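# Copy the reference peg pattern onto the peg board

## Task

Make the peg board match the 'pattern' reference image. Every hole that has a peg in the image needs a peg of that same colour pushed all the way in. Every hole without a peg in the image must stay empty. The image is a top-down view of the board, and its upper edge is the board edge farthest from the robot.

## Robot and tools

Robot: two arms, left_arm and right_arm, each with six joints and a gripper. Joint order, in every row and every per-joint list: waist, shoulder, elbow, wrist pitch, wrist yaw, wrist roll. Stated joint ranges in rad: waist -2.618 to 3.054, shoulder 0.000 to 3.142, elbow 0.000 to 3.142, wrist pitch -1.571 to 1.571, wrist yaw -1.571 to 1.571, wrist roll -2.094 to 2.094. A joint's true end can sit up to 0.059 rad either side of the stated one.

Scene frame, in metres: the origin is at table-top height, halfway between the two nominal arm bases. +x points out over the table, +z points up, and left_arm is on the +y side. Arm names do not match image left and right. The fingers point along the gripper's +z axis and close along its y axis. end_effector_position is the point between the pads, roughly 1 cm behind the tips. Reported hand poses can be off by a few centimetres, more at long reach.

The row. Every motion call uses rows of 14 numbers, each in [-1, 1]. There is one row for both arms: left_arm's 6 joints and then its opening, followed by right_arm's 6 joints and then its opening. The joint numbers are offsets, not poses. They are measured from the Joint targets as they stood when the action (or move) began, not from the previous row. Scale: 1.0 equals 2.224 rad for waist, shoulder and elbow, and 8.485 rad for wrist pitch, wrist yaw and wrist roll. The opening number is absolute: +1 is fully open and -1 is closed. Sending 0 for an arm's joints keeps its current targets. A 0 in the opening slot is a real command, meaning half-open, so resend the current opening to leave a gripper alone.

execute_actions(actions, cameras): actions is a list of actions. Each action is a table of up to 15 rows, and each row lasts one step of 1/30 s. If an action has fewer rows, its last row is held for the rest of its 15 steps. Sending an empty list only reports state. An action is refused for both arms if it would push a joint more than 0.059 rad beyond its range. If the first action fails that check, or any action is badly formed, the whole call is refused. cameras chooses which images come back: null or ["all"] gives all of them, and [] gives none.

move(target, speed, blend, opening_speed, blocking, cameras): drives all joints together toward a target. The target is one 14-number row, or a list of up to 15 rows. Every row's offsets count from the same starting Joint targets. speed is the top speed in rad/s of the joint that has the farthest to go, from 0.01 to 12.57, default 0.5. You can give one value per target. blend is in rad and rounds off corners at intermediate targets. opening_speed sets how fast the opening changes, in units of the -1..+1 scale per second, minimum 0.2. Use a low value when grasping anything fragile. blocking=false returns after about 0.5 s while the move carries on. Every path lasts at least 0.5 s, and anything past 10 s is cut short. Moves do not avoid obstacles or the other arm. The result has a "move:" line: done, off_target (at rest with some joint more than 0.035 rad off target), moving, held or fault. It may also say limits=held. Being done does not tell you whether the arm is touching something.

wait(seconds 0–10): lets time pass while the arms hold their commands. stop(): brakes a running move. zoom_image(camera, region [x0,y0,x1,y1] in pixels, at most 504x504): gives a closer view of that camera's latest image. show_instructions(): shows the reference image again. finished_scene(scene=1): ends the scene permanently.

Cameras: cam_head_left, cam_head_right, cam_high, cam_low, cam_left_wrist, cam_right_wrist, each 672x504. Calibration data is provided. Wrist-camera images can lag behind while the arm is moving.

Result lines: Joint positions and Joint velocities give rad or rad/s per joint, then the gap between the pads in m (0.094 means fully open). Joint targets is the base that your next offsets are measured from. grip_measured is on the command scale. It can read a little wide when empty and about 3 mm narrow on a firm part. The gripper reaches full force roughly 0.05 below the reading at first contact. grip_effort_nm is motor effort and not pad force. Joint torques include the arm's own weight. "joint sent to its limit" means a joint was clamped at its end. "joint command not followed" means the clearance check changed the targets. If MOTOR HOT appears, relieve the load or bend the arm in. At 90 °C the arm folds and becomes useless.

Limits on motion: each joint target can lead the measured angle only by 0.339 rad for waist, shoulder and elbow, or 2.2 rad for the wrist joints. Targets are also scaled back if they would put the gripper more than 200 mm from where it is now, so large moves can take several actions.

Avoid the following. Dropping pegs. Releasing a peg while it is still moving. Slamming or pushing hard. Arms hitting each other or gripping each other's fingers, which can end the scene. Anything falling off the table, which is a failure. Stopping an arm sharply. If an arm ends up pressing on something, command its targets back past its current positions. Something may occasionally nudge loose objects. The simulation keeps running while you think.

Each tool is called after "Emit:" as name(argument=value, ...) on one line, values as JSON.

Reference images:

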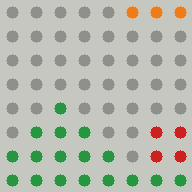

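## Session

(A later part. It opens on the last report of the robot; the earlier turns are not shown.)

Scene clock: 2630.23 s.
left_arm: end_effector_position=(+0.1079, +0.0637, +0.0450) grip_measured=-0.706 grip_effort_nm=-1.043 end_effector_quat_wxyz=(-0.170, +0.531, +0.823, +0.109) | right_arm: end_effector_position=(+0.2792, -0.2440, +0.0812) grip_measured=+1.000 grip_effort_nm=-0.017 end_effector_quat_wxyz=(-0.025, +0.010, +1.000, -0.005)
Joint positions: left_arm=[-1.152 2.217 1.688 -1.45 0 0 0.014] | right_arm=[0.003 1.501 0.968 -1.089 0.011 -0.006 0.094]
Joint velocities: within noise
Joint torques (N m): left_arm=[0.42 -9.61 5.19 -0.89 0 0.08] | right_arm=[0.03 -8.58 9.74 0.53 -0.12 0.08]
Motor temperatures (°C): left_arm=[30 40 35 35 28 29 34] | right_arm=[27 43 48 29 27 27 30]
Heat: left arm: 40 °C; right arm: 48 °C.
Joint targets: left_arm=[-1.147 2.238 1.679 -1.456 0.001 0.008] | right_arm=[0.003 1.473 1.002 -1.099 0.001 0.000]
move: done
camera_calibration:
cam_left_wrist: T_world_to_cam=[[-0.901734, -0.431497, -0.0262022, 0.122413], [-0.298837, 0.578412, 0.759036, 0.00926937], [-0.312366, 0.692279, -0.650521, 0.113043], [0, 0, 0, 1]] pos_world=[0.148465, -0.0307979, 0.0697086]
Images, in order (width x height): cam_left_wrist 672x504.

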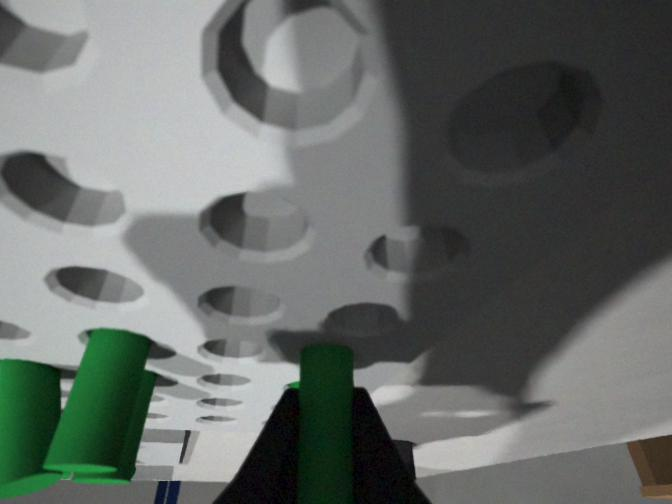

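Emit:
move(target=[[0.0,-0.0216,0.0080,-0.0030,0,0,-0.9,0,0,0,0,0,0,1],[0.0,-0.0056,-0.0090,0.0036,0,0,-0.9,0,0,0,0,0,0,1]], speed=0.15, cameras=["cam_left_wrist"])

Emit:
zoom_image(camera="cam_left_wrist", region=[240, 310, 400, 430])

Scene clock: 2642.10 s.
left_arm: end_effector_position=(+0.1055, +0.0688, +0.0436) grip_measured=-0.706 grip_effort_nm=-1.043 end_effector_quat_wxyz=(-0.178, +0.530, +0.821, +0.115) | right_arm: end_effector_position=(+0.2792, -0.2440, +0.0812) grip_measured=+1.000 grip_effort_nm=-0.017 end_effector_quat_wxyz=(-0.025, +0.010, +1.000, -0.005)
Joint positions: left_arm=[-1.152 2.217 1.674 -1.456 0 0 0.014] | right_arm=[0.003 1.501 0.968 -1.089 0.011 -0.006 0.094]
Joint velocities: within noise
Joint torques (N m): left_arm=[0.31 -10.62 4.7 -0.55 -0.01 0.06] | right_arm=[0.01 -8.58 9.76 0.52 -0.11 0.08]
Motor temperatures (°C): left_arm=[30 39 35 34 28 29 34] | right_arm=[27 43 48 29 27 27 30]
Heat: left arm: 39 °C; right arm: 48 °C.
Joint targets: left_arm=[-1.147 2.225 1.659 -1.426 0.001 0.008] | right_arm=[0.003 1.473 1.002 -1.099 0.001 0.000]
move: done
camera_calibration:
cam_left_wrist: T_world_to_cam=[[-0.901962, -0.430992, -0.0266402, 0.122574], [-0.292438, 0.564279, 0.772055, 0.00638994], [-0.317717, 0.704155, -0.634997, 0.106809], [0, 0, 0, 1]] pos_world=[0.14636, -0.0259874, 0.0661552]
Images, in order (width x height): cam_left_wrist 672x504.

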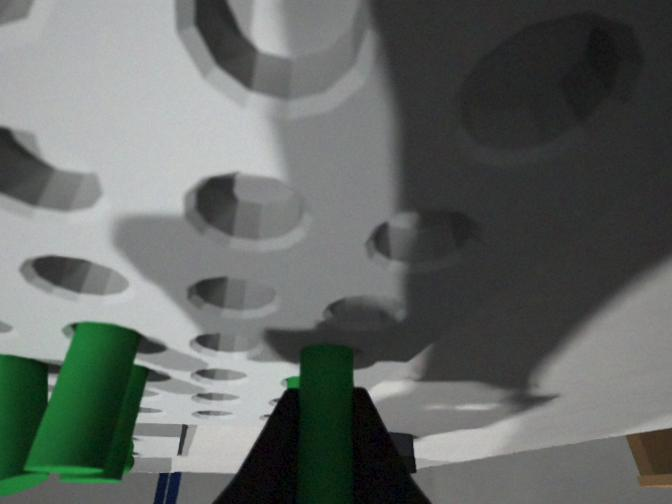

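Scaled by 3.150 from the camera's 672x504 image, which has a finer 960x720 frame.

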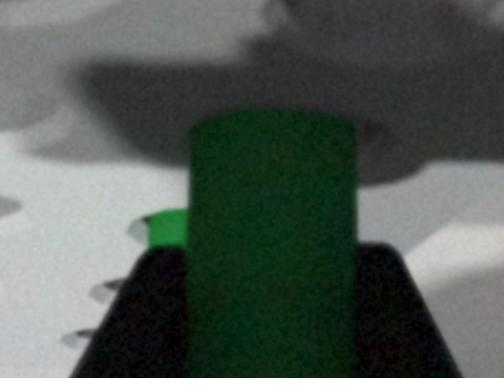

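Emit:
move(target=[-0.0025,-0.006,-0.0045,0.0006,0,0,-0.9,0,0,0,0,0,0,1], speed=0.2, cameras=["cam_left_wrist"])

Emit:
zoom_image(camera="cam_left_wrist", region=[240, 310, 400, 430])

Scene clock: 2695.83 s.
left_arm: end_effector_position=(+0.1047, +0.0707, +0.0407) grip_measured=-0.706 grip_effort_nm=-1.038 end_effector_quat_wxyz=(-0.180, +0.530, +0.821, +0.116) | right_arm: end_effector_position=(+0.2792, -0.2440, +0.0812) grip_measured=+1.000 grip_effort_nm=-0.017 end_effector_quat_wxyz=(-0.025, +0.010, +1.000, -0.005)
Joint positions: left_arm=[-1.152 2.217 1.66 -1.446 0 0 0.014] | right_arm=[0.003 1.501 0.968 -1.089 0.011 -0.006 0.094]
Joint velocities: within noise
Joint torques (N m): left_arm=[-0.21 -11.6 4.92 -0.58 0.01 0.06] | right_arm=[0.03 -8.58 9.74 0.52 -0.11 0.08]
Motor temperatures (°C): left_arm=[30 39 34 32 28 29 35] | right_arm=[27 43 48 29 27 27 30]
Heat: left arm: 39 °C; right arm: 48 °C.
Joint targets: left_arm=[-1.153 2.212 1.649 -1.420 0.001 0.008] | right_arm=[0.003 1.473 1.002 -1.099 0.001 0.000]
move: done
camera_calibration:
cam_left_wrist: T_world_to_cam=[[-0.90198, -0.430954, -0.0266687, 0.122545], [-0.290979, 0.561057, 0.77495, 0.0072061], [-0.319005, 0.706749, -0.63146, 0.103224], [0, 0, 0, 1]] pos_world=[0.145559, -0.0241853, 0.0628657]
Images, in order (width x height): cam_left_wrist 672x504.

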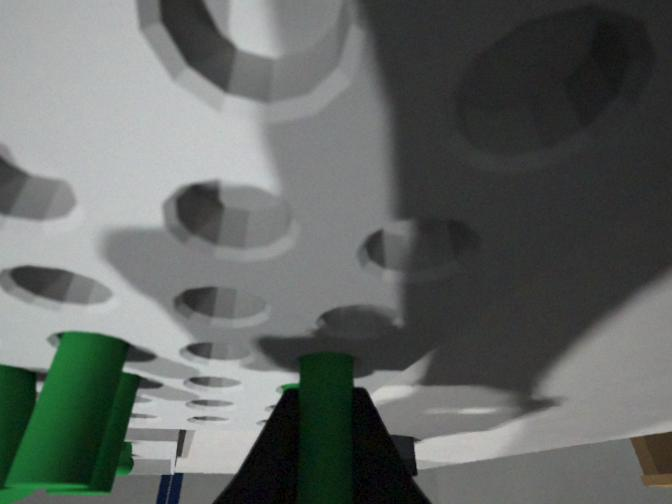

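Scaled by 3.150 from the camera's 672x504 image, which has a finer 960x720 frame.

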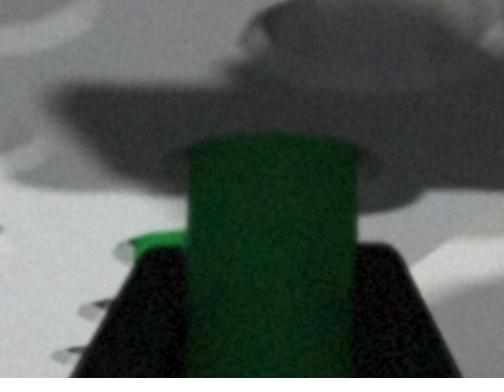

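Emit:
move(target=[[0,0.003,-0.007,0.0022,0,0,-0.9,0,0,0,0,0,0,1],[-0.002,0.004,-0.009,0.0026,0,0,-0.9,0,0,0,0,0,0,1]], speed=0.15, cameras=["cam_left_wrist"])

Emit:
zoom_image(camera="cam_left_wrist", region=[240, 310, 400, 430])

Scene clock: 2703.10 s.
left_arm: end_effector_position=(+0.1046, +0.0710, +0.0378) grip_measured=-0.706 grip_effort_nm=-1.038 end_effector_quat_wxyz=(-0.179, +0.530, +0.821, +0.115) | right_arm: end_effector_position=(+0.2792, -0.2440, +0.0812) grip_measured=+1.000 grip_effort_nm=-0.012 end_effector_quat_wxyz=(-0.025, +0.010, +1.000, -0.005)
Joint positions: left_arm=[-1.152 2.217 1.649 -1.433 0 0 0.014] | right_arm=[0.003 1.501 0.968 -1.089 0.011 -0.006 0.094]
Joint velocities: within noise
Joint torques (N m): left_arm=[-0.53 -11.04 4.12 -0.51 -0.01 0.05] | right_arm=[0.05 -8.58 9.76 0.52 -0.11 0.08]
Motor temperatures (°C): left_arm=[30 39 34 32 28 29 35] | right_arm=[27 43 48 29 27 27 30]
Heat: left arm: 39 °C; right arm: 48 °C.
Joint targets: left_arm=[-1.157 2.221 1.629 -1.398 0.001 0.008] | right_arm=[0.003 1.473 1.002 -1.099 0.001 0.000]
move: done
camera_calibration:
cam_left_wrist: T_world_to_cam=[[-0.90196, -0.430995, -0.0266787, 0.122419], [-0.291871, 0.562947, 0.773241, 0.0093554], [-0.318244, 0.705219, -0.63355, 0.101219], [0, 0, 0, 1]] pos_world=[0.14536, -0.0238865, 0.0601595]
Images, in order (width x height): cam_left_wrist 672x504.

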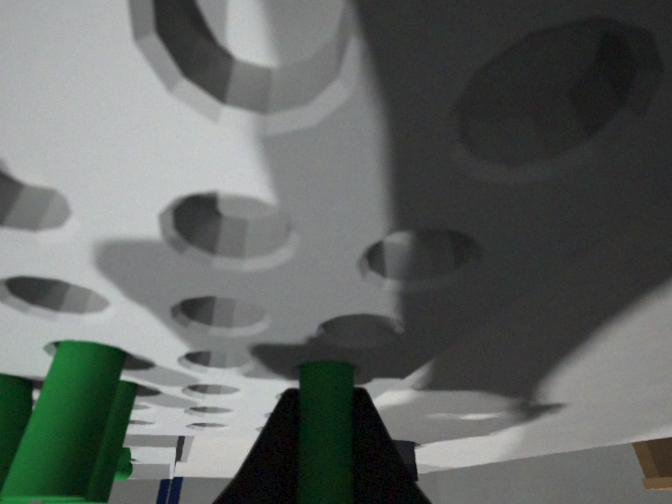

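Scaled by 3.150 from the camera's 672x504 image, which has a finer 960x720 frame.

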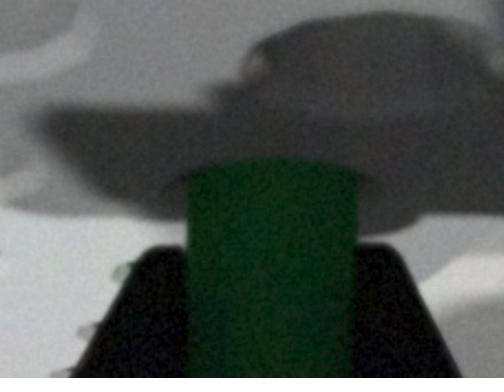

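Emit:
move(target=[[0,0,0,0,0,0,-0.4,0,0,0,0,0,0,1],[0,-0.035,0.05,-0.01,0,0,-0.4,0,0,0,0,0,0,1],[0,-0.0904,0.0544,-0.0075,0,0,0,0,0,0,0,0,0,1]], speed=[0.3,0.3,0.5], cameras=["cam_low"])

Emit:
zoom_image(camera="cam_low", region=[400, 235, 450, 275])

Emit:
move(target=[0.596,-0.0499,-0.1317,0.0456,0,0,0.5,0,0,0,0,0,0,1], speed=1.2, cameras=["cam_left_wrist"])

Scene clock: 2727.17 s.
left_arm: end_effector_position=(+0.1165, +0.0447, +0.1077) grip_measured=-0.001 grip_effort_nm=0.066 end_effector_quat_wxyz=(-0.083, +0.540, +0.836, +0.053) | right_arm: end_effector_position=(+0.2792, -0.2440, +0.0812) grip_measured=+1.000 grip_effort_nm=-0.022 end_effector_quat_wxyz=(-0.025, +0.010, +1.000, -0.005)
Joint positions: left_arm=[-1.152 2.043 1.732 -1.457 0 0 0.047] | right_arm=[0.003 1.501 0.968 -1.089 0.011 -0.006 0.094]
Joint velocities: within noise
Joint torques (N m): left_arm=[-0.44 -12.53 8.32 -0.49 -0.01 0.08] | right_arm=[0.05 -8.55 9.74 0.52 -0.13 0.07]
Motor temperatures (°C): left_arm=[30 39 34 32 28 29 35] | right_arm=[27 43 48 29 27 27 30]
Heat: left arm: 39 °C; right arm: 48 °C.
Joint targets: left_arm=[-1.157 2.020 1.750 -1.462 0.001 0.008] | right_arm=[0.003 1.473 1.002 -1.099 0.001 0.000]
move: done
Images, in order (width x height): cam_low 672x504.

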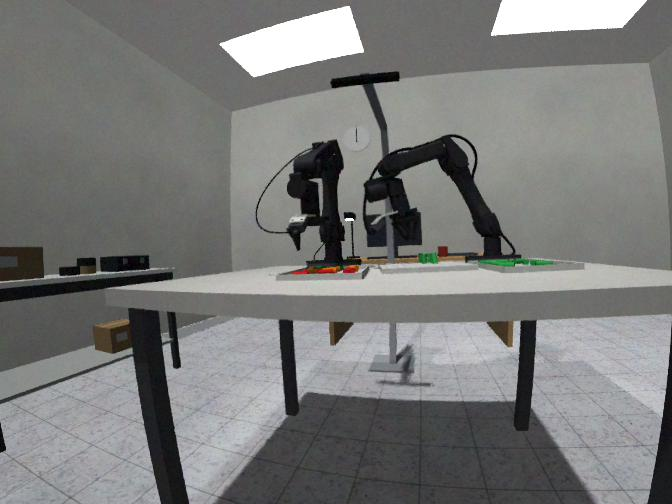

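Scaled by 10.080 from the camera's 672x504 image, which has a finer 960x720 frame.

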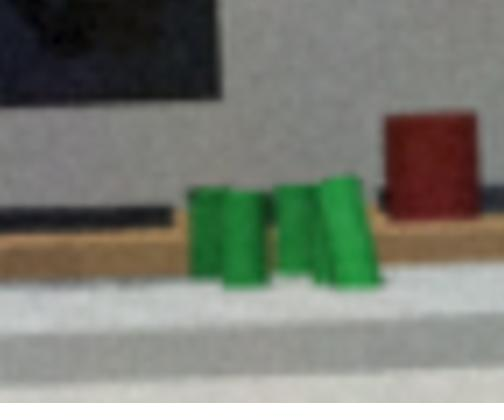

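Scene clock: 2729.07 s.
left_arm: end_effector_position=(+0.3294, +0.4222, +0.0711) grip_measured=+0.499 grip_effort_nm=0.051 end_effector_quat_wxyz=(-0.002, -0.089, +0.996, +0.001) | right_arm: end_effector_position=(+0.2792, -0.2440, +0.0812) grip_measured=+1.000 grip_effort_nm=-0.017 end_effector_quat_wxyz=(-0.025, +0.010, +1.000, -0.005)
Joint positions: left_arm=[0.173 1.949 1.47 -1.096 -0.003 0.001 0.07] | right_arm=[0.003 1.501 0.968 -1.089 0.011 -0.006 0.094]
Joint velocities: within noise
Joint torques (N m): left_arm=[-0.4 -13.52 5.78 0.22 0 0.04] | right_arm=[0.02 -8.55 9.76 0.51 -0.12 0.08]
Motor temperatures (°C): left_arm=[30 40 34 32 28 29 35] | right_arm=[27 43 48 29 27 27 30]
Heat: left arm: 40 °C; right arm: 48 °C.
Joint targets: left_arm=[0.168 1.909 1.457 -1.075 0.001 0.008] | right_arm=[0.003 1.473 1.002 -1.099 0.001 0.000]
move: off_target (left_arm); left_arm: the shoulder is farthest, 0.040 rad from its target
camera_calibration:
cam_left_wrist: T_world_to_cam=[[0.206211, -0.978326, -0.0188525, 0.343018], [-0.875318, -0.193042, 0.443344, 0.386419], [-0.437374, -0.0749203, -0.896153, 0.333544], [0, 0, 0, 1]] pos_world=[0.413389, 0.435167, 0.134057]
Images, in order (width x height): cam_left_wrist 672x504.

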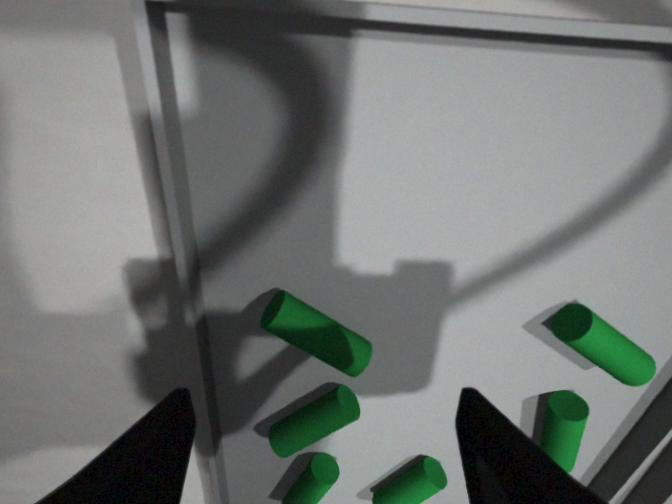

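Emit:
move(target=[[0.002,0.006,-0.016,0.002,0,-0.114,-0.1,0,0,0,0,0,0,1],[0.002,0.0423,-0.0706,0.023,0,-0.114,-0.1,0,0,0,0,0,0,1]], speed=[1.4,0.3], cameras=["cam_left_wrist"])

Scene clock: 2754.00 s.
left_arm: end_effector_position=(+0.3220, +0.4202, +0.0229) grip_measured=-0.099 grip_effort_nm=-0.081 end_effector_quat_wxyz=(-0.002, -0.535, +0.845, +0.001) | right_arm: end_effector_position=(+0.2792, -0.2440, +0.0812) grip_measured=+1.000 grip_effort_nm=-0.017 end_effector_quat_wxyz=(-0.025, +0.010, +1.000, -0.005)
Joint positions: left_arm=[0.173 1.982 1.314 -0.908 0.001 -0.95 0.042] | right_arm=[0.003 1.501 0.968 -1.089 0.011 -0.006 0.094]
Joint velocities: within noise
Joint torques (N m): left_arm=[0.03 -7.83 5.3 0.31 0 -0.12] | right_arm=[0.03 -8.55 9.73 0.52 -0.11 0.08]
Motor temperatures (°C): left_arm=[30 42 34 32 28 29 34] | right_arm=[27 43 48 29 27 27 30]
Heat: left arm: 42 °C; right arm: 48 °C.
Joint targets: left_arm=[0.173 2.003 1.300 -0.880 0.001 -0.959] | right_arm=[0.003 1.473 1.002 -1.099 0.001 0.000]
move: done
camera_calibration:
cam_left_wrist: T_world_to_cam=[[0.916005, -0.40068, -0.0197534, -0.129616], [-0.351399, -0.82515, 0.44232, 0.49779], [-0.193528, -0.398226, -0.89664, 0.344282], [0, 0, 0, 1]] pos_world=[0.360281, 0.495919, 0.0859547]
Images, in order (width x height): cam_left_wrist 672x504.

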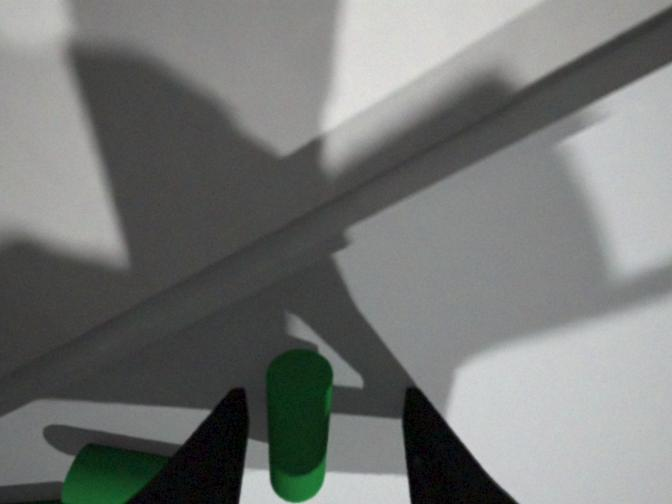

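Emit:
move(target=[[0,0,0,0,0,0,-0.9,0,0,0,0,0,0,1],[0,-0.0474,0.0629,-0.0223,0,0,-0.9,0,0,0,0,0,0,1],[-0.2909,0.1706,0.3880,-0.0563,0,0.1130,-0.9,0,0,0,0,0,0,1],[-0.2909,0.1844,0.2981,-0.0312,0,0.1130,-0.4,0,0,0,0,0,0,1],[-0.2909,0.1484,0.3880,-0.0563,0,0.1130,-0.4,0,0,0,0,0,0,1],[-0.2909,-0.0238,0.0899,0.0684,0,0.1130,-0.4,0,0,0,0,0,0,1],[-0.2909,-0.1120,-0.3143,0.1875,0,0.1130,-0.4,0,0,0,0,0,0,1]], speed=[0.5,0.5,1.2,0.4,0.5,1.4,1.2], blend=[0,0,0,0,0,0.15,0], cameras=["cam_left_wrist"])

Scene clock: 2777.47 s.
left_arm: end_effector_position=(+0.3715, +0.1558, +0.0725) grip_measured=-0.401 grip_effort_nm=0.056 end_effector_quat_wxyz=(+0.501, +0.196, +0.834, -0.124) | right_arm: end_effector_position=(+0.2792, -0.2440, +0.0812) grip_measured=+1.000 grip_effort_nm=-0.017 end_effector_quat_wxyz=(-0.025, +0.010, +1.000, -0.005)
Joint positions: left_arm=[-0.474 1.784 0.609 0.688 0.005 -0.009 0.028] | right_arm=[0.003 1.501 0.968 -1.089 0.011 -0.006 0.094]
Joint velocities: within noise
Joint torques (N m): left_arm=[-0.03 -10.43 5.42 1.83 -0.03 0.11] | right_arm=[0.03 -8.57 9.76 0.51 -0.11 0.08]
Motor temperatures (°C): left_arm=[30 41 34 32 28 29 34] | right_arm=[27 43 48 29 27 27 30]
Heat: left arm: 41 °C; right arm: 48 °C.
Joint targets: left_arm=[-0.474 1.754 0.601 0.711 0.001 -0.001] | right_arm=[0.003 1.473 1.002 -1.099 0.001 0.000]
move: done
camera_calibration:
cam_left_wrist: T_world_to_cam=[[-0.425853, -0.904327, 0.0290174, 0.293448], [-0.73951, 0.329403, -0.587042, 0.313969], [0.52132, -0.271452, -0.809036, 0.00132527], [0, 0, 0, 1]] pos_world=[0.356458, 0.16231, 0.17687]
Images, in order (width x height): cam_left_wrist 672x504.

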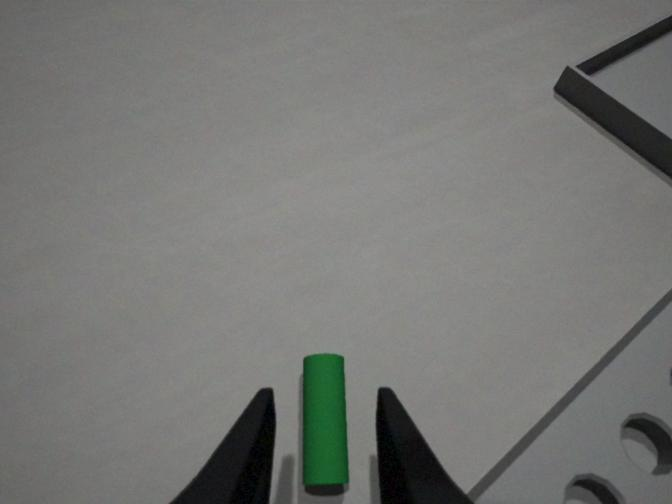

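Emit:
move(target=[[0,0.1070,-0.0036,0.0182,0,0,-0.9,0,0,0,0,0,0,1],[0,0.0207,0.0085,-0.006,0,0,-0.9,0,0,0,0,0,0,1],[0,-0.0018,0.2693,-0.0602,0,0,-0.9,0,0,0,0,0,0,1],[-0.3147,0.1421,0.5279,-0.2561,0,0.001,-0.9,0,0,0,0,0,0,1],[-0.3147,0.2576,0.5697,-0.2641,0,0.001,-0.9,0,0,0,0,0,0,1]], speed=[0.4,0.4,1.2,1.4,0.5], blend=[0,0,0.15,0,0], cameras=["cam_left_wrist"])

Emit:
zoom_image(camera="cam_left_wrist", region=[240, 310, 400, 430])

Scene clock: 2799.30 s.
left_arm: end_effector_position=(+0.1083, +0.0399, +0.0450) grip_measured=-0.899 grip_effort_nm=-0.085 end_effector_quat_wxyz=(-0.170, +0.541, +0.816, +0.113) | right_arm: end_effector_position=(+0.2792, -0.2440, +0.0812) grip_measured=+1.000 grip_effort_nm=-0.012 end_effector_quat_wxyz=(-0.025, +0.010, +1.000, -0.005)
Joint positions: left_arm=[-1.179 2.309 1.843 -1.515 0 -0.001 0.005] | right_arm=[0.003 1.501 0.968 -1.089 0.011 -0.006 0.094]
Joint velocities: within noise
Joint torques (N m): left_arm=[0.43 -10.43 8.69 -0.97 0.01 0.14] | right_arm=[0.03 -8.57 9.74 0.52 -0.12 0.08]
Motor temperatures (°C): left_arm=[30 41 34 35 28 29 33] | right_arm=[27 43 48 29 27 27 30]
Heat: left arm: 41 °C; right arm: 48 °C.
Joint targets: left_arm=[-1.174 2.327 1.868 -1.530 0.001 0.008] | right_arm=[0.003 1.473 1.002 -1.099 0.001 0.000]
move: done
camera_calibration:
cam_left_wrist: T_world_to_cam=[[-0.912814, -0.407435, -0.0277019, 0.112892], [-0.28344, 0.583258, 0.76123, 0.021203], [-0.293995, 0.702713, -0.64789, 0.127073], [0, 0, 0, 1]] pos_world=[0.146418, -0.0556664, 0.0693162]
Images, in order (width x height): cam_left_wrist 672x504.

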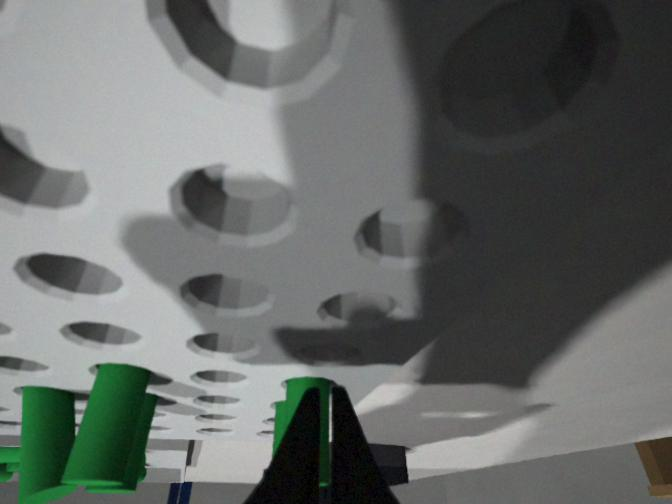

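Scaled by 3.150 from the camera's 672x504 image, which has a finer 960x720 frame.

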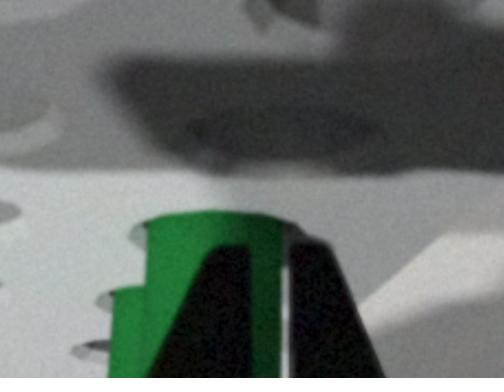

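Emit:
move(target=[[0,-0.1155,-0.0418,0.008,0,0,-0.9,0,0,0,0,0,0,1],[0.3147,-0.2594,-0.3004,0.2039,0,0,-0.9,0,0,0,0,0,0,1],[0.3147,-0.2576,-0.5697,0.2641,0,0,-0.4,0,0,0,0,0,0,1]], speed=[0.6,1.4,1.2], cameras=["cam_left_wrist","cam_high"])

Scene clock: 2813.40 s.
left_arm: end_effector_position=(+0.3726, +0.1584, +0.0763) grip_measured=-0.401 grip_effort_nm=0.066 end_effector_quat_wxyz=(+0.505, +0.196, +0.832, -0.119) | right_arm: end_effector_position=(+0.2792, -0.2440, +0.0812) grip_measured=+1.000 grip_effort_nm=-0.012 end_effector_quat_wxyz=(-0.025, +0.010, +1.000, -0.005)
Joint positions: left_arm=[-0.47 1.773 0.606 0.688 -0.001 0 0.028] | right_arm=[0.003 1.501 0.968 -1.089 0.011 -0.006 0.094]
Joint velocities: within noise
Joint torques (N m): left_arm=[-0.27 -9.36 5.65 1.89 -0.02 0.03] | right_arm=[0.03 -8.58 9.74 0.53 -0.11 0.08]
Motor temperatures (°C): left_arm=[30 42 34 34 28 29 33] | right_arm=[27 43 48 29 27 27 30]
Heat: left arm: 42 °C; right arm: 48 °C.
Joint targets: left_arm=[-0.474 1.754 0.601 0.711 0.001 0.008] | right_arm=[0.003 1.473 1.002 -1.099 0.001 0.000]
move: done
camera_calibration:
cam_left_wrist: T_world_to_cam=[[-0.421781, -0.906498, 0.0190511, 0.295795], [-0.733771, 0.32892, -0.594468, 0.314729], [0.532617, -0.264714, -0.803894, -0.00110643], [0, 0, 0, 1]] pos_world=[0.356289, 0.164324, 0.180572]
Images, in order (width x height): cam_high 672x504, cam_left_wrist 672x504.

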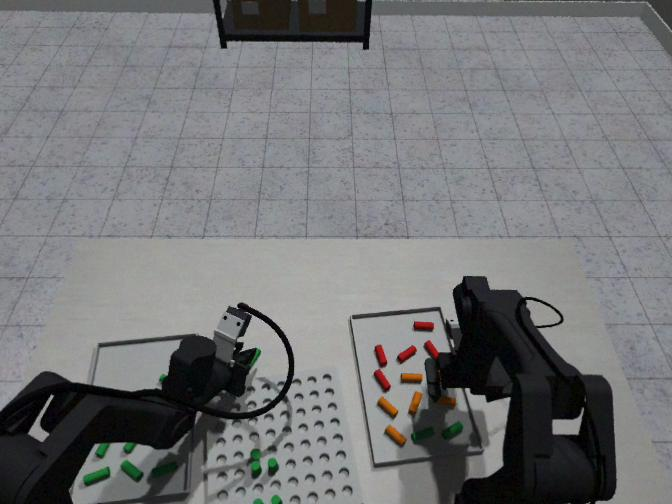

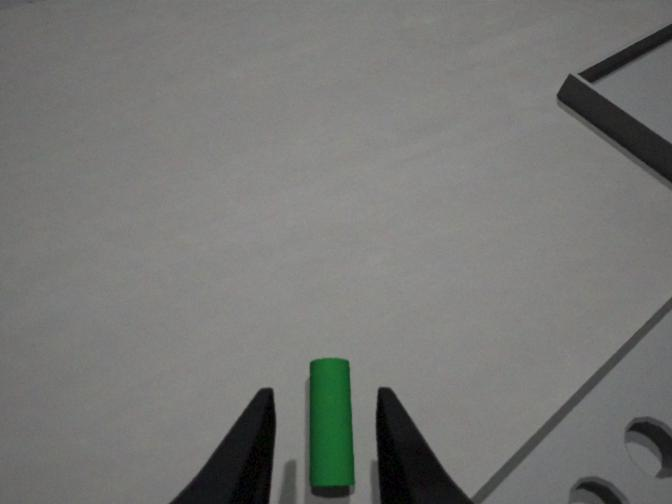

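Emit:
move(target=[0,0.1055,-0.006,0.0184,0,0,-0.4,0,0,0,0,0,0,1], speed=0.4, cameras=["cam_left_wrist"])

Scene clock: 2824.27 s.
left_arm: end_effector_position=(+0.3775, +0.1559, +0.0355) grip_measured=-0.401 grip_effort_nm=0.061 end_effector_quat_wxyz=(+0.503, +0.197, +0.833, -0.119) | right_arm: end_effector_position=(+0.2792, -0.2440, +0.0812) grip_measured=+1.000 grip_effort_nm=-0.017 end_effector_quat_wxyz=(-0.025, +0.010, +1.000, -0.005)
Joint positions: left_arm=[-0.47 1.961 0.602 0.875 -0.001 0 0.028] | right_arm=[0.003 1.501 0.968 -1.089 0.011 -0.006 0.094]
Joint velocities: within noise
Joint torques (N m): left_arm=[-0.17 -5.97 3.77 1.54 -0.02 0.09] | right_arm=[0.02 -8.57 9.76 0.52 -0.12 0.07]
Motor temperatures (°C): left_arm=[30 41 34 36 28 29 33] | right_arm=[27 43 48 29 27 27 30]
Heat: left arm: 41 °C; right arm: 48 °C.
Joint targets: left_arm=[-0.474 1.988 0.588 0.867 0.001 0.008] | right_arm=[0.003 1.473 1.002 -1.099 0.001 0.000]
move: done
camera_calibration:
cam_left_wrist: T_world_to_cam=[[-0.421691, -0.906543, 0.0189007, 0.296396], [-0.736595, 0.330332, -0.590177, 0.295566], [0.528777, -0.262794, -0.807053, -0.0358897], [0, 0, 0, 1]] pos_world=[0.361678, 0.161629, 0.139869]
Images, in order (width x height): cam_left_wrist 672x504.

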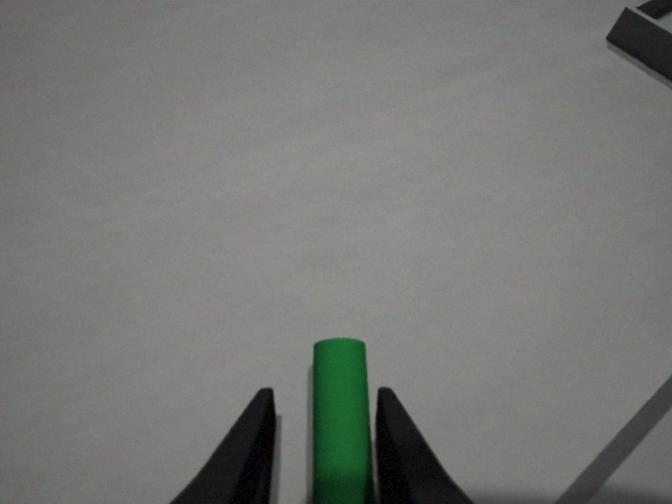

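Emit:
move(target=[0,0,0,0,0,0,-0.9,0,0,0,0,0,0,1], cameras=["cam_left_wrist","cam_head_left"])

Scene clock: 2863.50 s.
left_arm: end_effector_position=(+0.3774, +0.1560, +0.0350) grip_measured=-0.701 grip_effort_nm=-1.043 end_effector_quat_wxyz=(+0.503, +0.197, +0.833, -0.118) | right_arm: end_effector_position=(+0.2792, -0.2440, +0.0812) grip_measured=+1.000 grip_effort_nm=-0.017 end_effector_quat_wxyz=(-0.025, +0.010, +1.000, -0.005)
Joint positions: left_arm=[-0.47 1.962 0.601 0.876 -0.001 0 0.014] | right_arm=[0.003 1.501 0.968 -1.089 0.011 -0.006 0.094]
Joint velocities: within noise
Joint torques (N m): left_arm=[-0.31 -5.94 3.71 1.57 0.03 0.07] | right_arm=[0.02 -8.57 9.76 0.52 -0.12 0.08]
Motor temperatures (°C): left_arm=[30 37 33 36 28 29 33] | right_arm=[27 43 48 29 27 27 30]
Heat: left arm: 37 °C; right arm: 48 °C.
Joint targets: left_arm=[-0.474 1.989 0.588 0.867 0.001 0.008] | right_arm=[0.003 1.473 1.002 -1.099 0.001 0.000]
move: done
camera_calibration:
cam_left_wrist: T_world_to_cam=[[-0.421886, -0.906459, 0.018573, 0.296467], [-0.736829, 0.330857, -0.58959, 0.295114], [0.528294, -0.262425, -0.807489, -0.0360637], [0, 0, 0, 1]] pos_world=[0.361576, 0.16163, 0.139369]
Images, in order (width x height): cam_head_left 672x504, cam_left_wrist 672x504.

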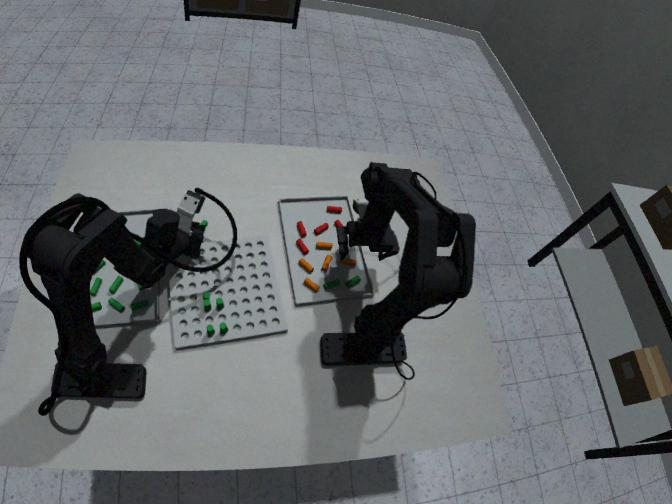

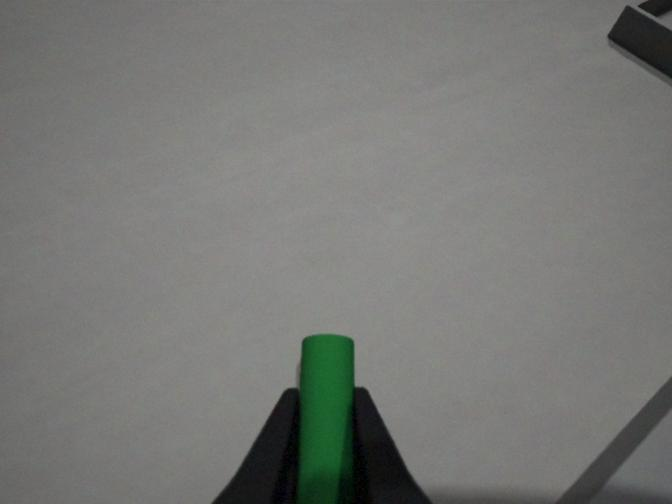

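Emit:
move(target=[0,-0.085,0.0144,-0.0245,0,0,-0.9,0,0,0,0,0,0,1], speed=0.3, cameras=["cam_left_wrist"])

Scene clock: 2870.50 s.
left_arm: end_effector_position=(+0.3655, +0.1619, +0.0473) grip_measured=-0.702 grip_effort_nm=-1.043 end_effector_quat_wxyz=(+0.472, +0.201, +0.851, -0.111) | right_arm: end_effector_position=(+0.2792, -0.2440, +0.0812) grip_measured=+1.000 grip_effort_nm=-0.017 end_effector_quat_wxyz=(-0.025, +0.010, +1.000, -0.005)
Joint positions: left_arm=[-0.47 1.827 0.601 0.668 -0.001 0 0.014] | right_arm=[0.003 1.501 0.968 -1.089 0.011 -0.006 0.094]
Joint velocities: within noise
Joint torques (N m): left_arm=[-0.32 -10.32 7.68 1.49 0.03 0.09] | right_arm=[0.03 -8.57 9.76 0.52 -0.11 0.08]
Motor temperatures (°C): left_arm=[30 38 33 36 28 29 33] | right_arm=[27 43 48 29 27 27 30]
Heat: left arm: 38 °C; right arm: 48 °C.
Joint targets: left_arm=[-0.474 1.799 0.620 0.659 0.001 0.008] | right_arm=[0.003 1.473 1.002 -1.099 0.001 0.000]
move: done
camera_calibration:
cam_left_wrist: T_world_to_cam=[[-0.42068, -0.907061, 0.016355, 0.296385], [-0.773461, 0.349181, -0.52899, 0.299226], [0.474115, -0.235186, -0.848471, -0.00105475], [0, 0, 0, 1]] pos_world=[0.356623, 0.164107, 0.152545]
Images, in order (width x height): cam_left_wrist 672x504.

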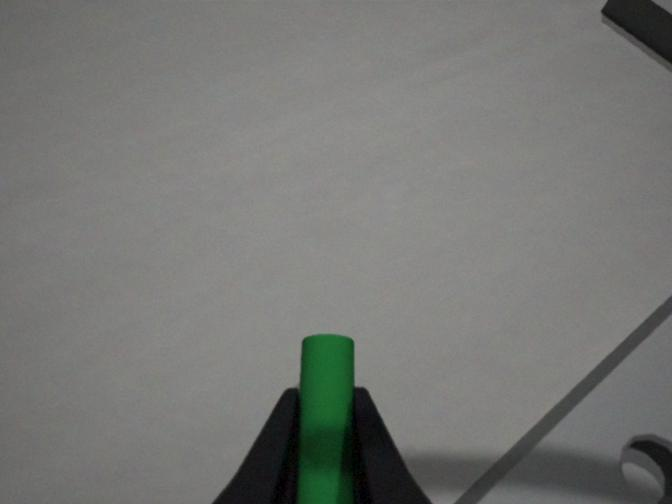

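Emit:
move(target=[[0,-0.022,0.2608,-0.0541,0,0,-0.9,0,0,0,0,0,0,1],[-0.3147,0.1219,0.5193,-0.25,0,0,-0.9,0,0,0,0,0,0,1],[-0.3147,0.2374,0.5612,-0.258,0,0,-0.9,0,0,0,0,0,0,1]], speed=[1.2,1.4,0.5], blend=[0.15,0,0], cameras=["cam_left_wrist"])

Emit:
zoom_image(camera="cam_left_wrist", region=[240, 310, 400, 430])

Scene clock: 2883.33 s.
left_arm: end_effector_position=(+0.1081, +0.0406, +0.0472) grip_measured=-0.702 grip_effort_nm=-1.048 end_effector_quat_wxyz=(-0.169, +0.542, +0.815, +0.113) | right_arm: end_effector_position=(+0.2792, -0.2440, +0.0812) grip_measured=+1.000 grip_effort_nm=-0.022 end_effector_quat_wxyz=(-0.025, +0.010, +1.000, -0.005)
Joint positions: left_arm=[-1.179 2.302 1.841 -1.519 -0.001 0 0.014] | right_arm=[0.003 1.501 0.968 -1.089 0.011 -0.006 0.094]
Joint velocities: within noise
Joint torques (N m): left_arm=[0.46 -9.96 8.68 -0.93 0.01 0.08] | right_arm=[0.02 -8.58 9.74 0.51 -0.12 0.08]
Motor temperatures (°C): left_arm=[30 40 34 36 28 29 33] | right_arm=[27 43 48 29 27 27 30]
Heat: left arm: 40 °C; right arm: 48 °C.
Joint targets: left_arm=[-1.174 2.327 1.868 -1.530 0.001 0.008] | right_arm=[0.003 1.473 1.002 -1.099 0.001 0.000]
move: done
camera_calibration:
cam_left_wrist: T_world_to_cam=[[-0.913578, -0.405748, -0.0272709, 0.113013], [-0.282381, 0.584691, 0.760525, 0.0189659], [-0.292637, 0.702499, -0.648736, 0.127873], [0, 0, 0, 1]] pos_world=[0.146022, -0.0550651, 0.0716138]
Images, in order (width x height): cam_left_wrist 672x504.

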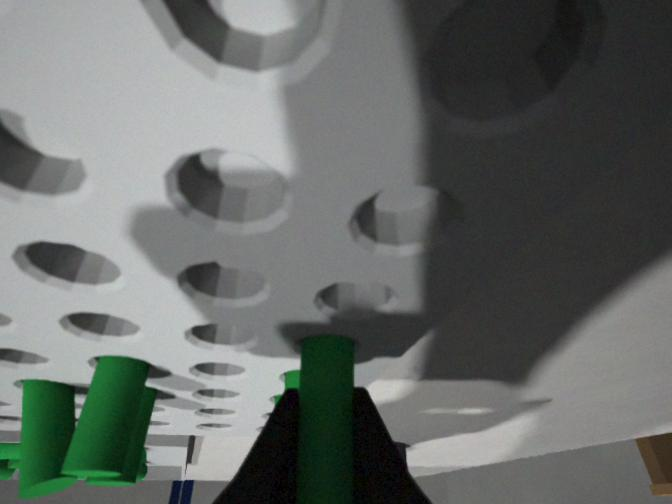

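Scaled by 3.150 from the camera's 672x504 image, which has a finer 960x720 frame.

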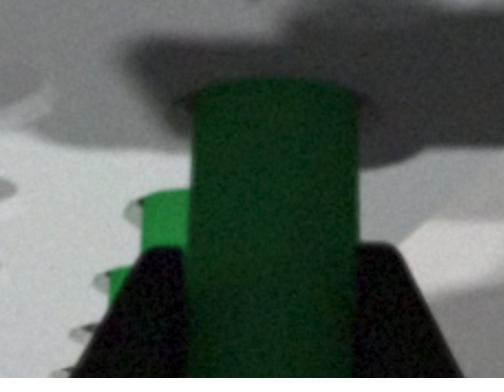

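Emit:
move(target=[[0,0.001,-0.0207,0.0045,0,0,-0.9,0,0,0,0,0,0,1],[0,0.002,-0.0237,0.0057,0,0,-0.9,0,0,0,0,0,0,1]], speed=0.15, cameras=["cam_left_wrist"])

Emit:
zoom_image(camera="cam_left_wrist", region=[240, 310, 400, 430])

Scene clock: 2895.87 s.
left_arm: end_effector_position=(+0.1077, +0.0416, +0.0438) grip_measured=-0.702 grip_effort_nm=-1.048 end_effector_quat_wxyz=(-0.170, +0.542, +0.815, +0.113) | right_arm: end_effector_position=(+0.2792, -0.2440, +0.0812) grip_measured=+1.000 grip_effort_nm=-0.017 end_effector_quat_wxyz=(-0.025, +0.010, +1.000, -0.005)
Joint positions: left_arm=[-1.179 2.302 1.827 -1.506 -0.001 0 0.014] | right_arm=[0.003 1.501 0.968 -1.089 0.011 -0.006 0.094]
Joint velocities: within noise
Joint torques (N m): left_arm=[0.32 -9.54 5.07 -0.59 0 0.06] | right_arm=[0.05 -8.55 9.77 0.52 -0.12 0.08]
Motor temperatures (°C): left_arm=[30 40 34 35 28 29 34] | right_arm=[27 43 48 29 27 27 30]
Heat: left arm: 40 °C; right arm: 48 °C.
Joint targets: left_arm=[-1.174 2.332 1.815 -1.482 0.001 0.008] | right_arm=[0.003 1.473 1.002 -1.099 0.001 0.000]
move: done
camera_calibration:
cam_left_wrist: T_world_to_cam=[[-0.913609, -0.405675, -0.0273064, 0.112969], [-0.282038, 0.58393, 0.761236, 0.0207883], [-0.292869, 0.703174, -0.6479, 0.124797], [0, 0, 0, 1]] pos_world=[0.145622, -0.0540644, 0.0681163]
Images, in order (width x height): cam_left_wrist 672x504.

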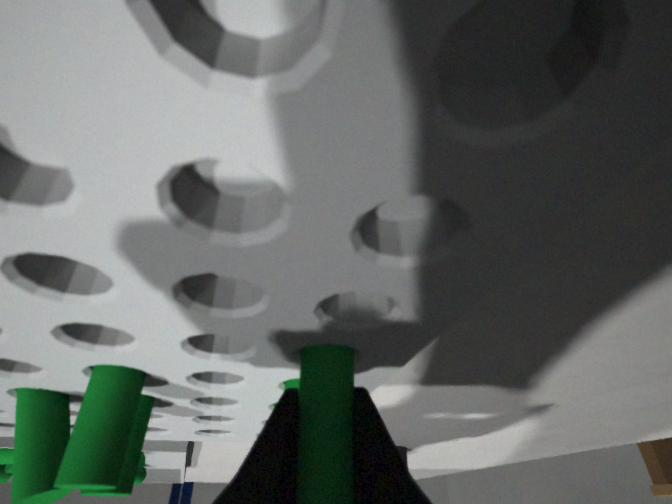

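Scaled by 3.150 from the camera's 672x504 image, which has a finer 960x720 frame.

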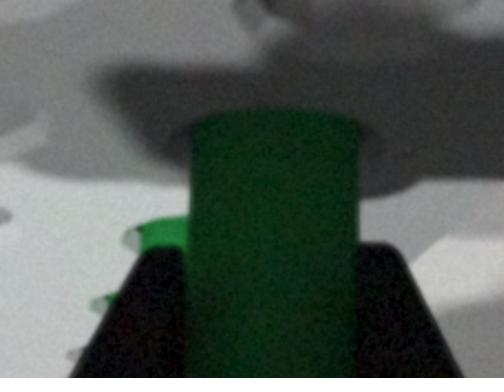

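Emit:
move(target=[[0,0.003,-0.0065,0.0022,0,0,-0.9,0,0,0,0,0,0,1]], speed=0.15, cameras=["cam_left_wrist"])

Emit:
zoom_image(camera="cam_left_wrist", region=[240, 310, 400, 430])

Scene clock: 2902.30 s.
left_arm: end_effector_position=(+0.1075, +0.0419, +0.0382) grip_measured=-0.702 grip_effort_nm=-1.053 end_effector_quat_wxyz=(-0.171, +0.542, +0.815, +0.114) | right_arm: end_effector_position=(+0.2792, -0.2440, +0.0812) grip_measured=+1.000 grip_effort_nm=-0.017 end_effector_quat_wxyz=(-0.025, +0.010, +1.000, -0.005)
Joint positions: left_arm=[-1.179 2.31 1.816 -1.49 -0.001 0 0.014] | right_arm=[0.003 1.501 0.968 -1.089 0.011 -0.006 0.094]
Joint velocities: within noise
Joint torques (N m): left_arm=[0.38 -9.62 4.63 -0.56 0.02 0.06] | right_arm=[0.03 -8.55 9.76 0.53 -0.11 0.09]
Motor temperatures (°C): left_arm=[30 40 34 35 28 29 34] | right_arm=[27 43 48 29 27 27 30]
Heat: left arm: 40 °C; right arm: 48 °C.
Joint targets: left_arm=[-1.174 2.339 1.801 -1.463 0.001 0.008] | right_arm=[0.003 1.473 1.002 -1.099 0.001 0.000]
move: done
camera_calibration:
cam_left_wrist: T_world_to_cam=[[-0.913612, -0.405666, -0.0273387, 0.112747], [-0.281138, 0.581721, 0.763258, 0.0247421], [-0.293724, 0.705008, -0.645516, 0.120719], [0, 0, 0, 1]] pos_world=[0.145421, -0.0537629, 0.0621235]
Images, in order (width x height): cam_left_wrist 672x504.

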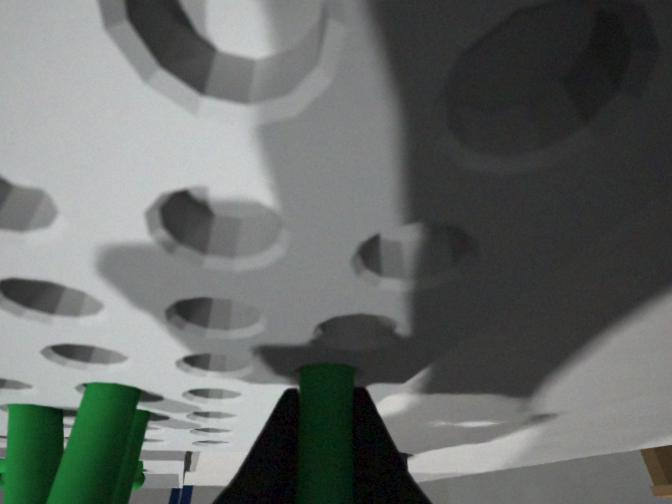

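Scaled by 3.150 from the camera's 672x504 image, which has a finer 960x720 frame.

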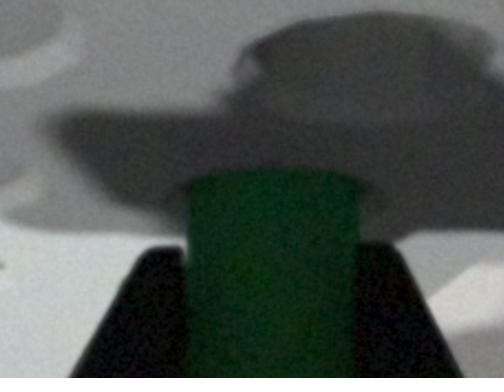

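Emit:
move(target=[[0,0,0,0,0,0,-0.4,0,0,0,0,0,0,1],[0,-0.035,0.05,-0.01,0,0,-0.4,0,0,0,0,0,0,1],[0,-0.1434,-0.0229,0,0,0,-0.1,0,0,0,0,0,0,1],[0.4838,-0.1763,-0.1466,0.0474,0,-0.1516,-0.1,0,0,0,0,0,0,1],[0.4838,-0.1308,-0.1947,0.0659,0,-0.1516,-0.1,0,0,0,0,0,0,1]], speed=[0.3,0.3,0.7,1.3,0.3], cameras=["cam_left_wrist","cam_low"])

Emit:
zoom_image(camera="cam_low", region=[400, 235, 450, 275])

Scene clock: 2937.90 s.
left_arm: end_effector_position=(+0.3412, +0.3241, +0.0235) grip_measured=-0.101 grip_effort_nm=0.046 end_effector_quat_wxyz=(-0.001, -0.555, +0.832, -0.003) | right_arm: end_effector_position=(+0.2792, -0.2440, +0.0812) grip_measured=+1.000 grip_effort_nm=-0.017 end_effector_quat_wxyz=(-0.025, +0.010, +1.000, -0.005)
Joint positions: left_arm=[-0.094 2.025 1.381 -0.924 0.006 -1.264 0.042] | right_arm=[0.003 1.501 0.968 -1.089 0.011 -0.006 0.094]
Joint velocities: within noise
Joint torques (N m): left_arm=[-0.47 -8.31 5.3 0.18 -0.05 -0.19] | right_arm=[0.03 -8.58 9.74 0.52 -0.12 0.07]
Motor temperatures (°C): left_arm=[30 42 34 34 28 29 34] | right_arm=[27 43 48 29 27 27 30]
Heat: left arm: 42 °C; right arm: 48 °C.
Joint targets: left_arm=[-0.098 2.048 1.368 -0.904 0.001 -1.278] | right_arm=[0.003 1.473 1.002 -1.099 0.001 0.000]
move: done
camera_calibration:
cam_left_wrist: T_world_to_cam=[[0.934056, -0.356943, -0.011437, -0.206219], [-0.315133, -0.838869, 0.443835, 0.416965], [-0.168018, -0.410963, -0.896036, 0.305659], [0, 0, 0, 1]] pos_world=[0.375376, 0.401785, 0.086459]
Images, in order (width x height): cam_low 672x504, cam_left_wrist 672x504.

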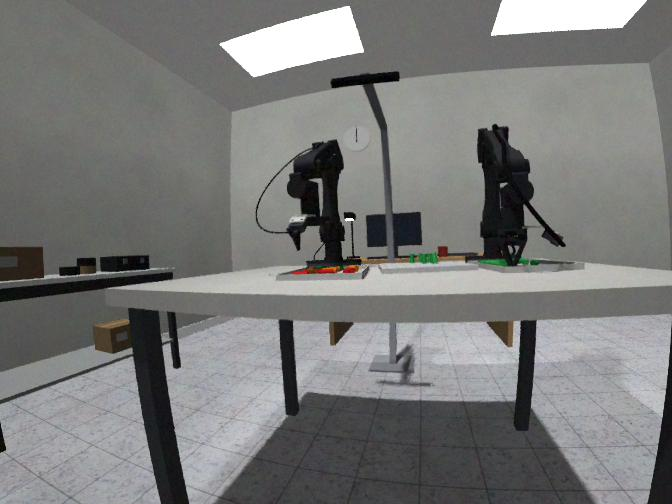

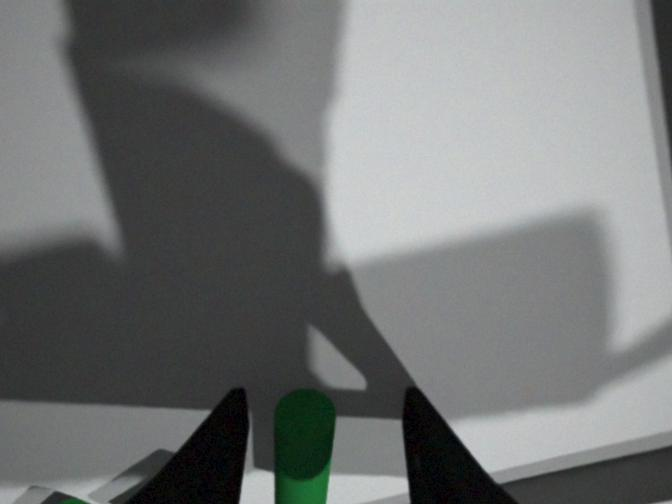

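Scaled by 10.080 from the camera's 672x504 image, which has a finer 960x720 frame.

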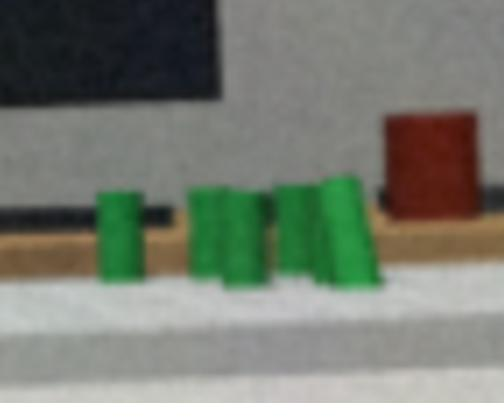

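Emit:
move(target=[[-0.0045,0,0,0,0,0,-0.1,0,0,0,0,0,0,1],[-0.0045,0,0.0005,0,0,0,-0.9,0,0,0,0,0,0,1],[-0.0045,-0.0454,0.0652,-0.0223,0,0,-0.9,0,0,0,0,0,0,1],[-0.1691,0.1504,0.3575,-0.0535,0,0.1506,-0.9,0,0,0,0,0,0,1],[-0.1691,0.1641,0.2675,-0.0284,0,0.1506,-0.4,0,0,0,0,0,0,1],[-0.1691,0.1281,0.3575,-0.0535,0,0.1506,-0.4,0,0,0,0,0,0,1],[-0.1691,-0.0441,0.0594,0.0712,0,0.1506,-0.4,0,0,0,0,0,0,1],[-0.1691,-0.1322,-0.3449,0.1903,0,0.1506,-0.4,0,0,0,0,0,0,1]], speed=[0.3,0.3,0.5,1.2,0.4,0.5,1.4,1.2], blend=[0,0,0,0,0,0,0.15,0], cameras=["cam_left_wrist"])

Scene clock: 2962.83 s.
left_arm: end_effector_position=(+0.3705, +0.1537, +0.0726) grip_measured=-0.401 grip_effort_nm=0.066 end_effector_quat_wxyz=(+0.500, +0.199, +0.833, -0.125) | right_arm: end_effector_position=(+0.2792, -0.2440, +0.0812) grip_measured=+1.000 grip_effort_nm=-0.017 end_effector_quat_wxyz=(-0.025, +0.010, +1.000, -0.005)
Joint positions: left_arm=[-0.479 1.784 0.609 0.688 0.005 -0.009 0.028] | right_arm=[0.003 1.501 0.968 -1.089 0.011 -0.006 0.094]
Joint velocities: within noise
Joint torques (N m): left_arm=[0.29 -10.37 5.45 1.86 -0.09 0.09] | right_arm=[0.02 -8.57 9.74 0.52 -0.11 0.07]
Motor temperatures (°C): left_arm=[30 41 34 34 28 29 33] | right_arm=[27 43 48 29 27 27 30]
Heat: left arm: 41 °C; right arm: 48 °C.
Joint targets: left_arm=[-0.474 1.754 0.601 0.711 0.001 -0.001] | right_arm=[0.003 1.473 1.002 -1.099 0.001 0.000]
move: done
camera_calibration:
cam_left_wrist: T_world_to_cam=[[-0.431018, -0.901865, 0.0293822, 0.292674], [-0.737545, 0.333353, -0.587284, 0.312625], [0.519857, -0.274801, -0.808847, 0.00243596], [0, 0, 0, 1]] pos_world=[0.355456, 0.160408, 0.17697]
Images, in order (width x height): cam_left_wrist 672x504.

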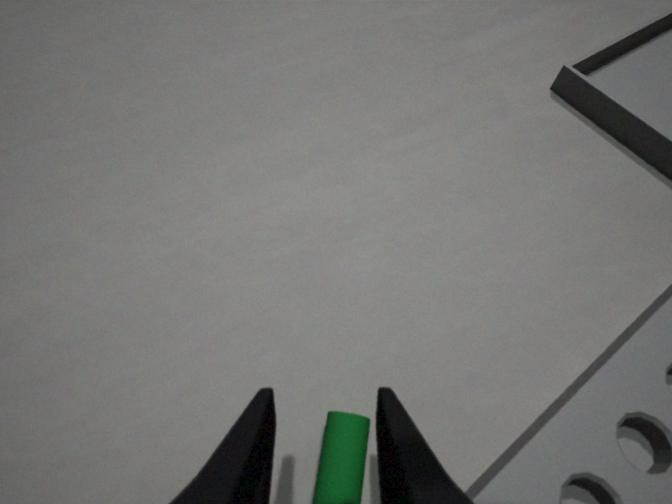

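Emit:
move(target=[-0.0055,0.0908,-0.0362,0.0224,0,0,-0.4,0,0,0,0,0,0,1], speed=0.4, cameras=["cam_left_wrist"])

Scene clock: 2987.07 s.
left_arm: end_effector_position=(+0.3625, +0.1578, +0.0377) grip_measured=-0.401 grip_effort_nm=0.051 end_effector_quat_wxyz=(+0.506, +0.198, +0.830, -0.127) | right_arm: end_effector_position=(+0.2792, -0.2440, +0.0812) grip_measured=+1.000 grip_effort_nm=-0.012 end_effector_quat_wxyz=(-0.025, +0.010, +1.000, -0.005)
Joint positions: left_arm=[-0.479 1.927 0.536 0.918 0.005 -0.009 0.028] | right_arm=[0.003 1.501 0.968 -1.089 0.011 -0.006 0.094]
Joint velocities: within noise
Joint torques (N m): left_arm=[-0.42 -5.46 3.44 1.42 -0.06 0.06] | right_arm=[0.03 -8.57 9.74 0.52 -0.12 0.08]
Motor temperatures (°C): left_arm=[30 41 34 38 28 29 33] | right_arm=[27 43 48 29 27 27 30]
Heat: left arm: 41 °C; right arm: 48 °C.
Joint targets: left_arm=[-0.486 1.956 0.520 0.901 0.001 -0.001] | right_arm=[0.003 1.473 1.002 -1.099 0.001 0.000]
move: done
camera_calibration:
cam_left_wrist: T_world_to_cam=[[-0.430916, -0.901894, 0.0299801, 0.293952], [-0.730291, 0.329025, -0.59868, 0.283475], [0.530082, -0.279875, -0.800427, -0.0237646], [0, 0, 0, 1]] pos_world=[0.346286, 0.165192, 0.141877]
Images, in order (width x height): cam_left_wrist 672x504.

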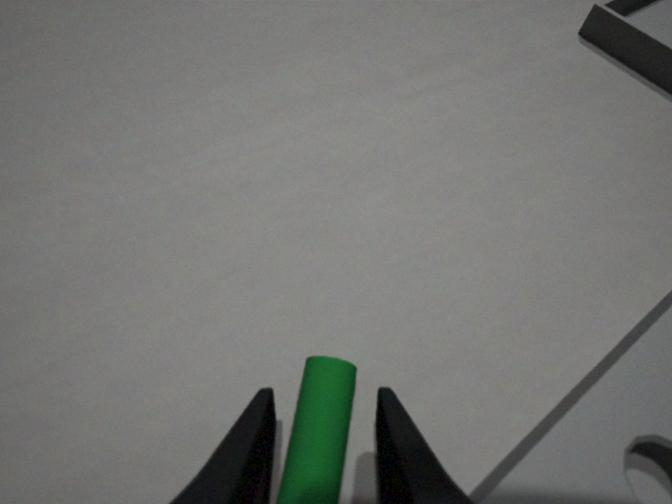

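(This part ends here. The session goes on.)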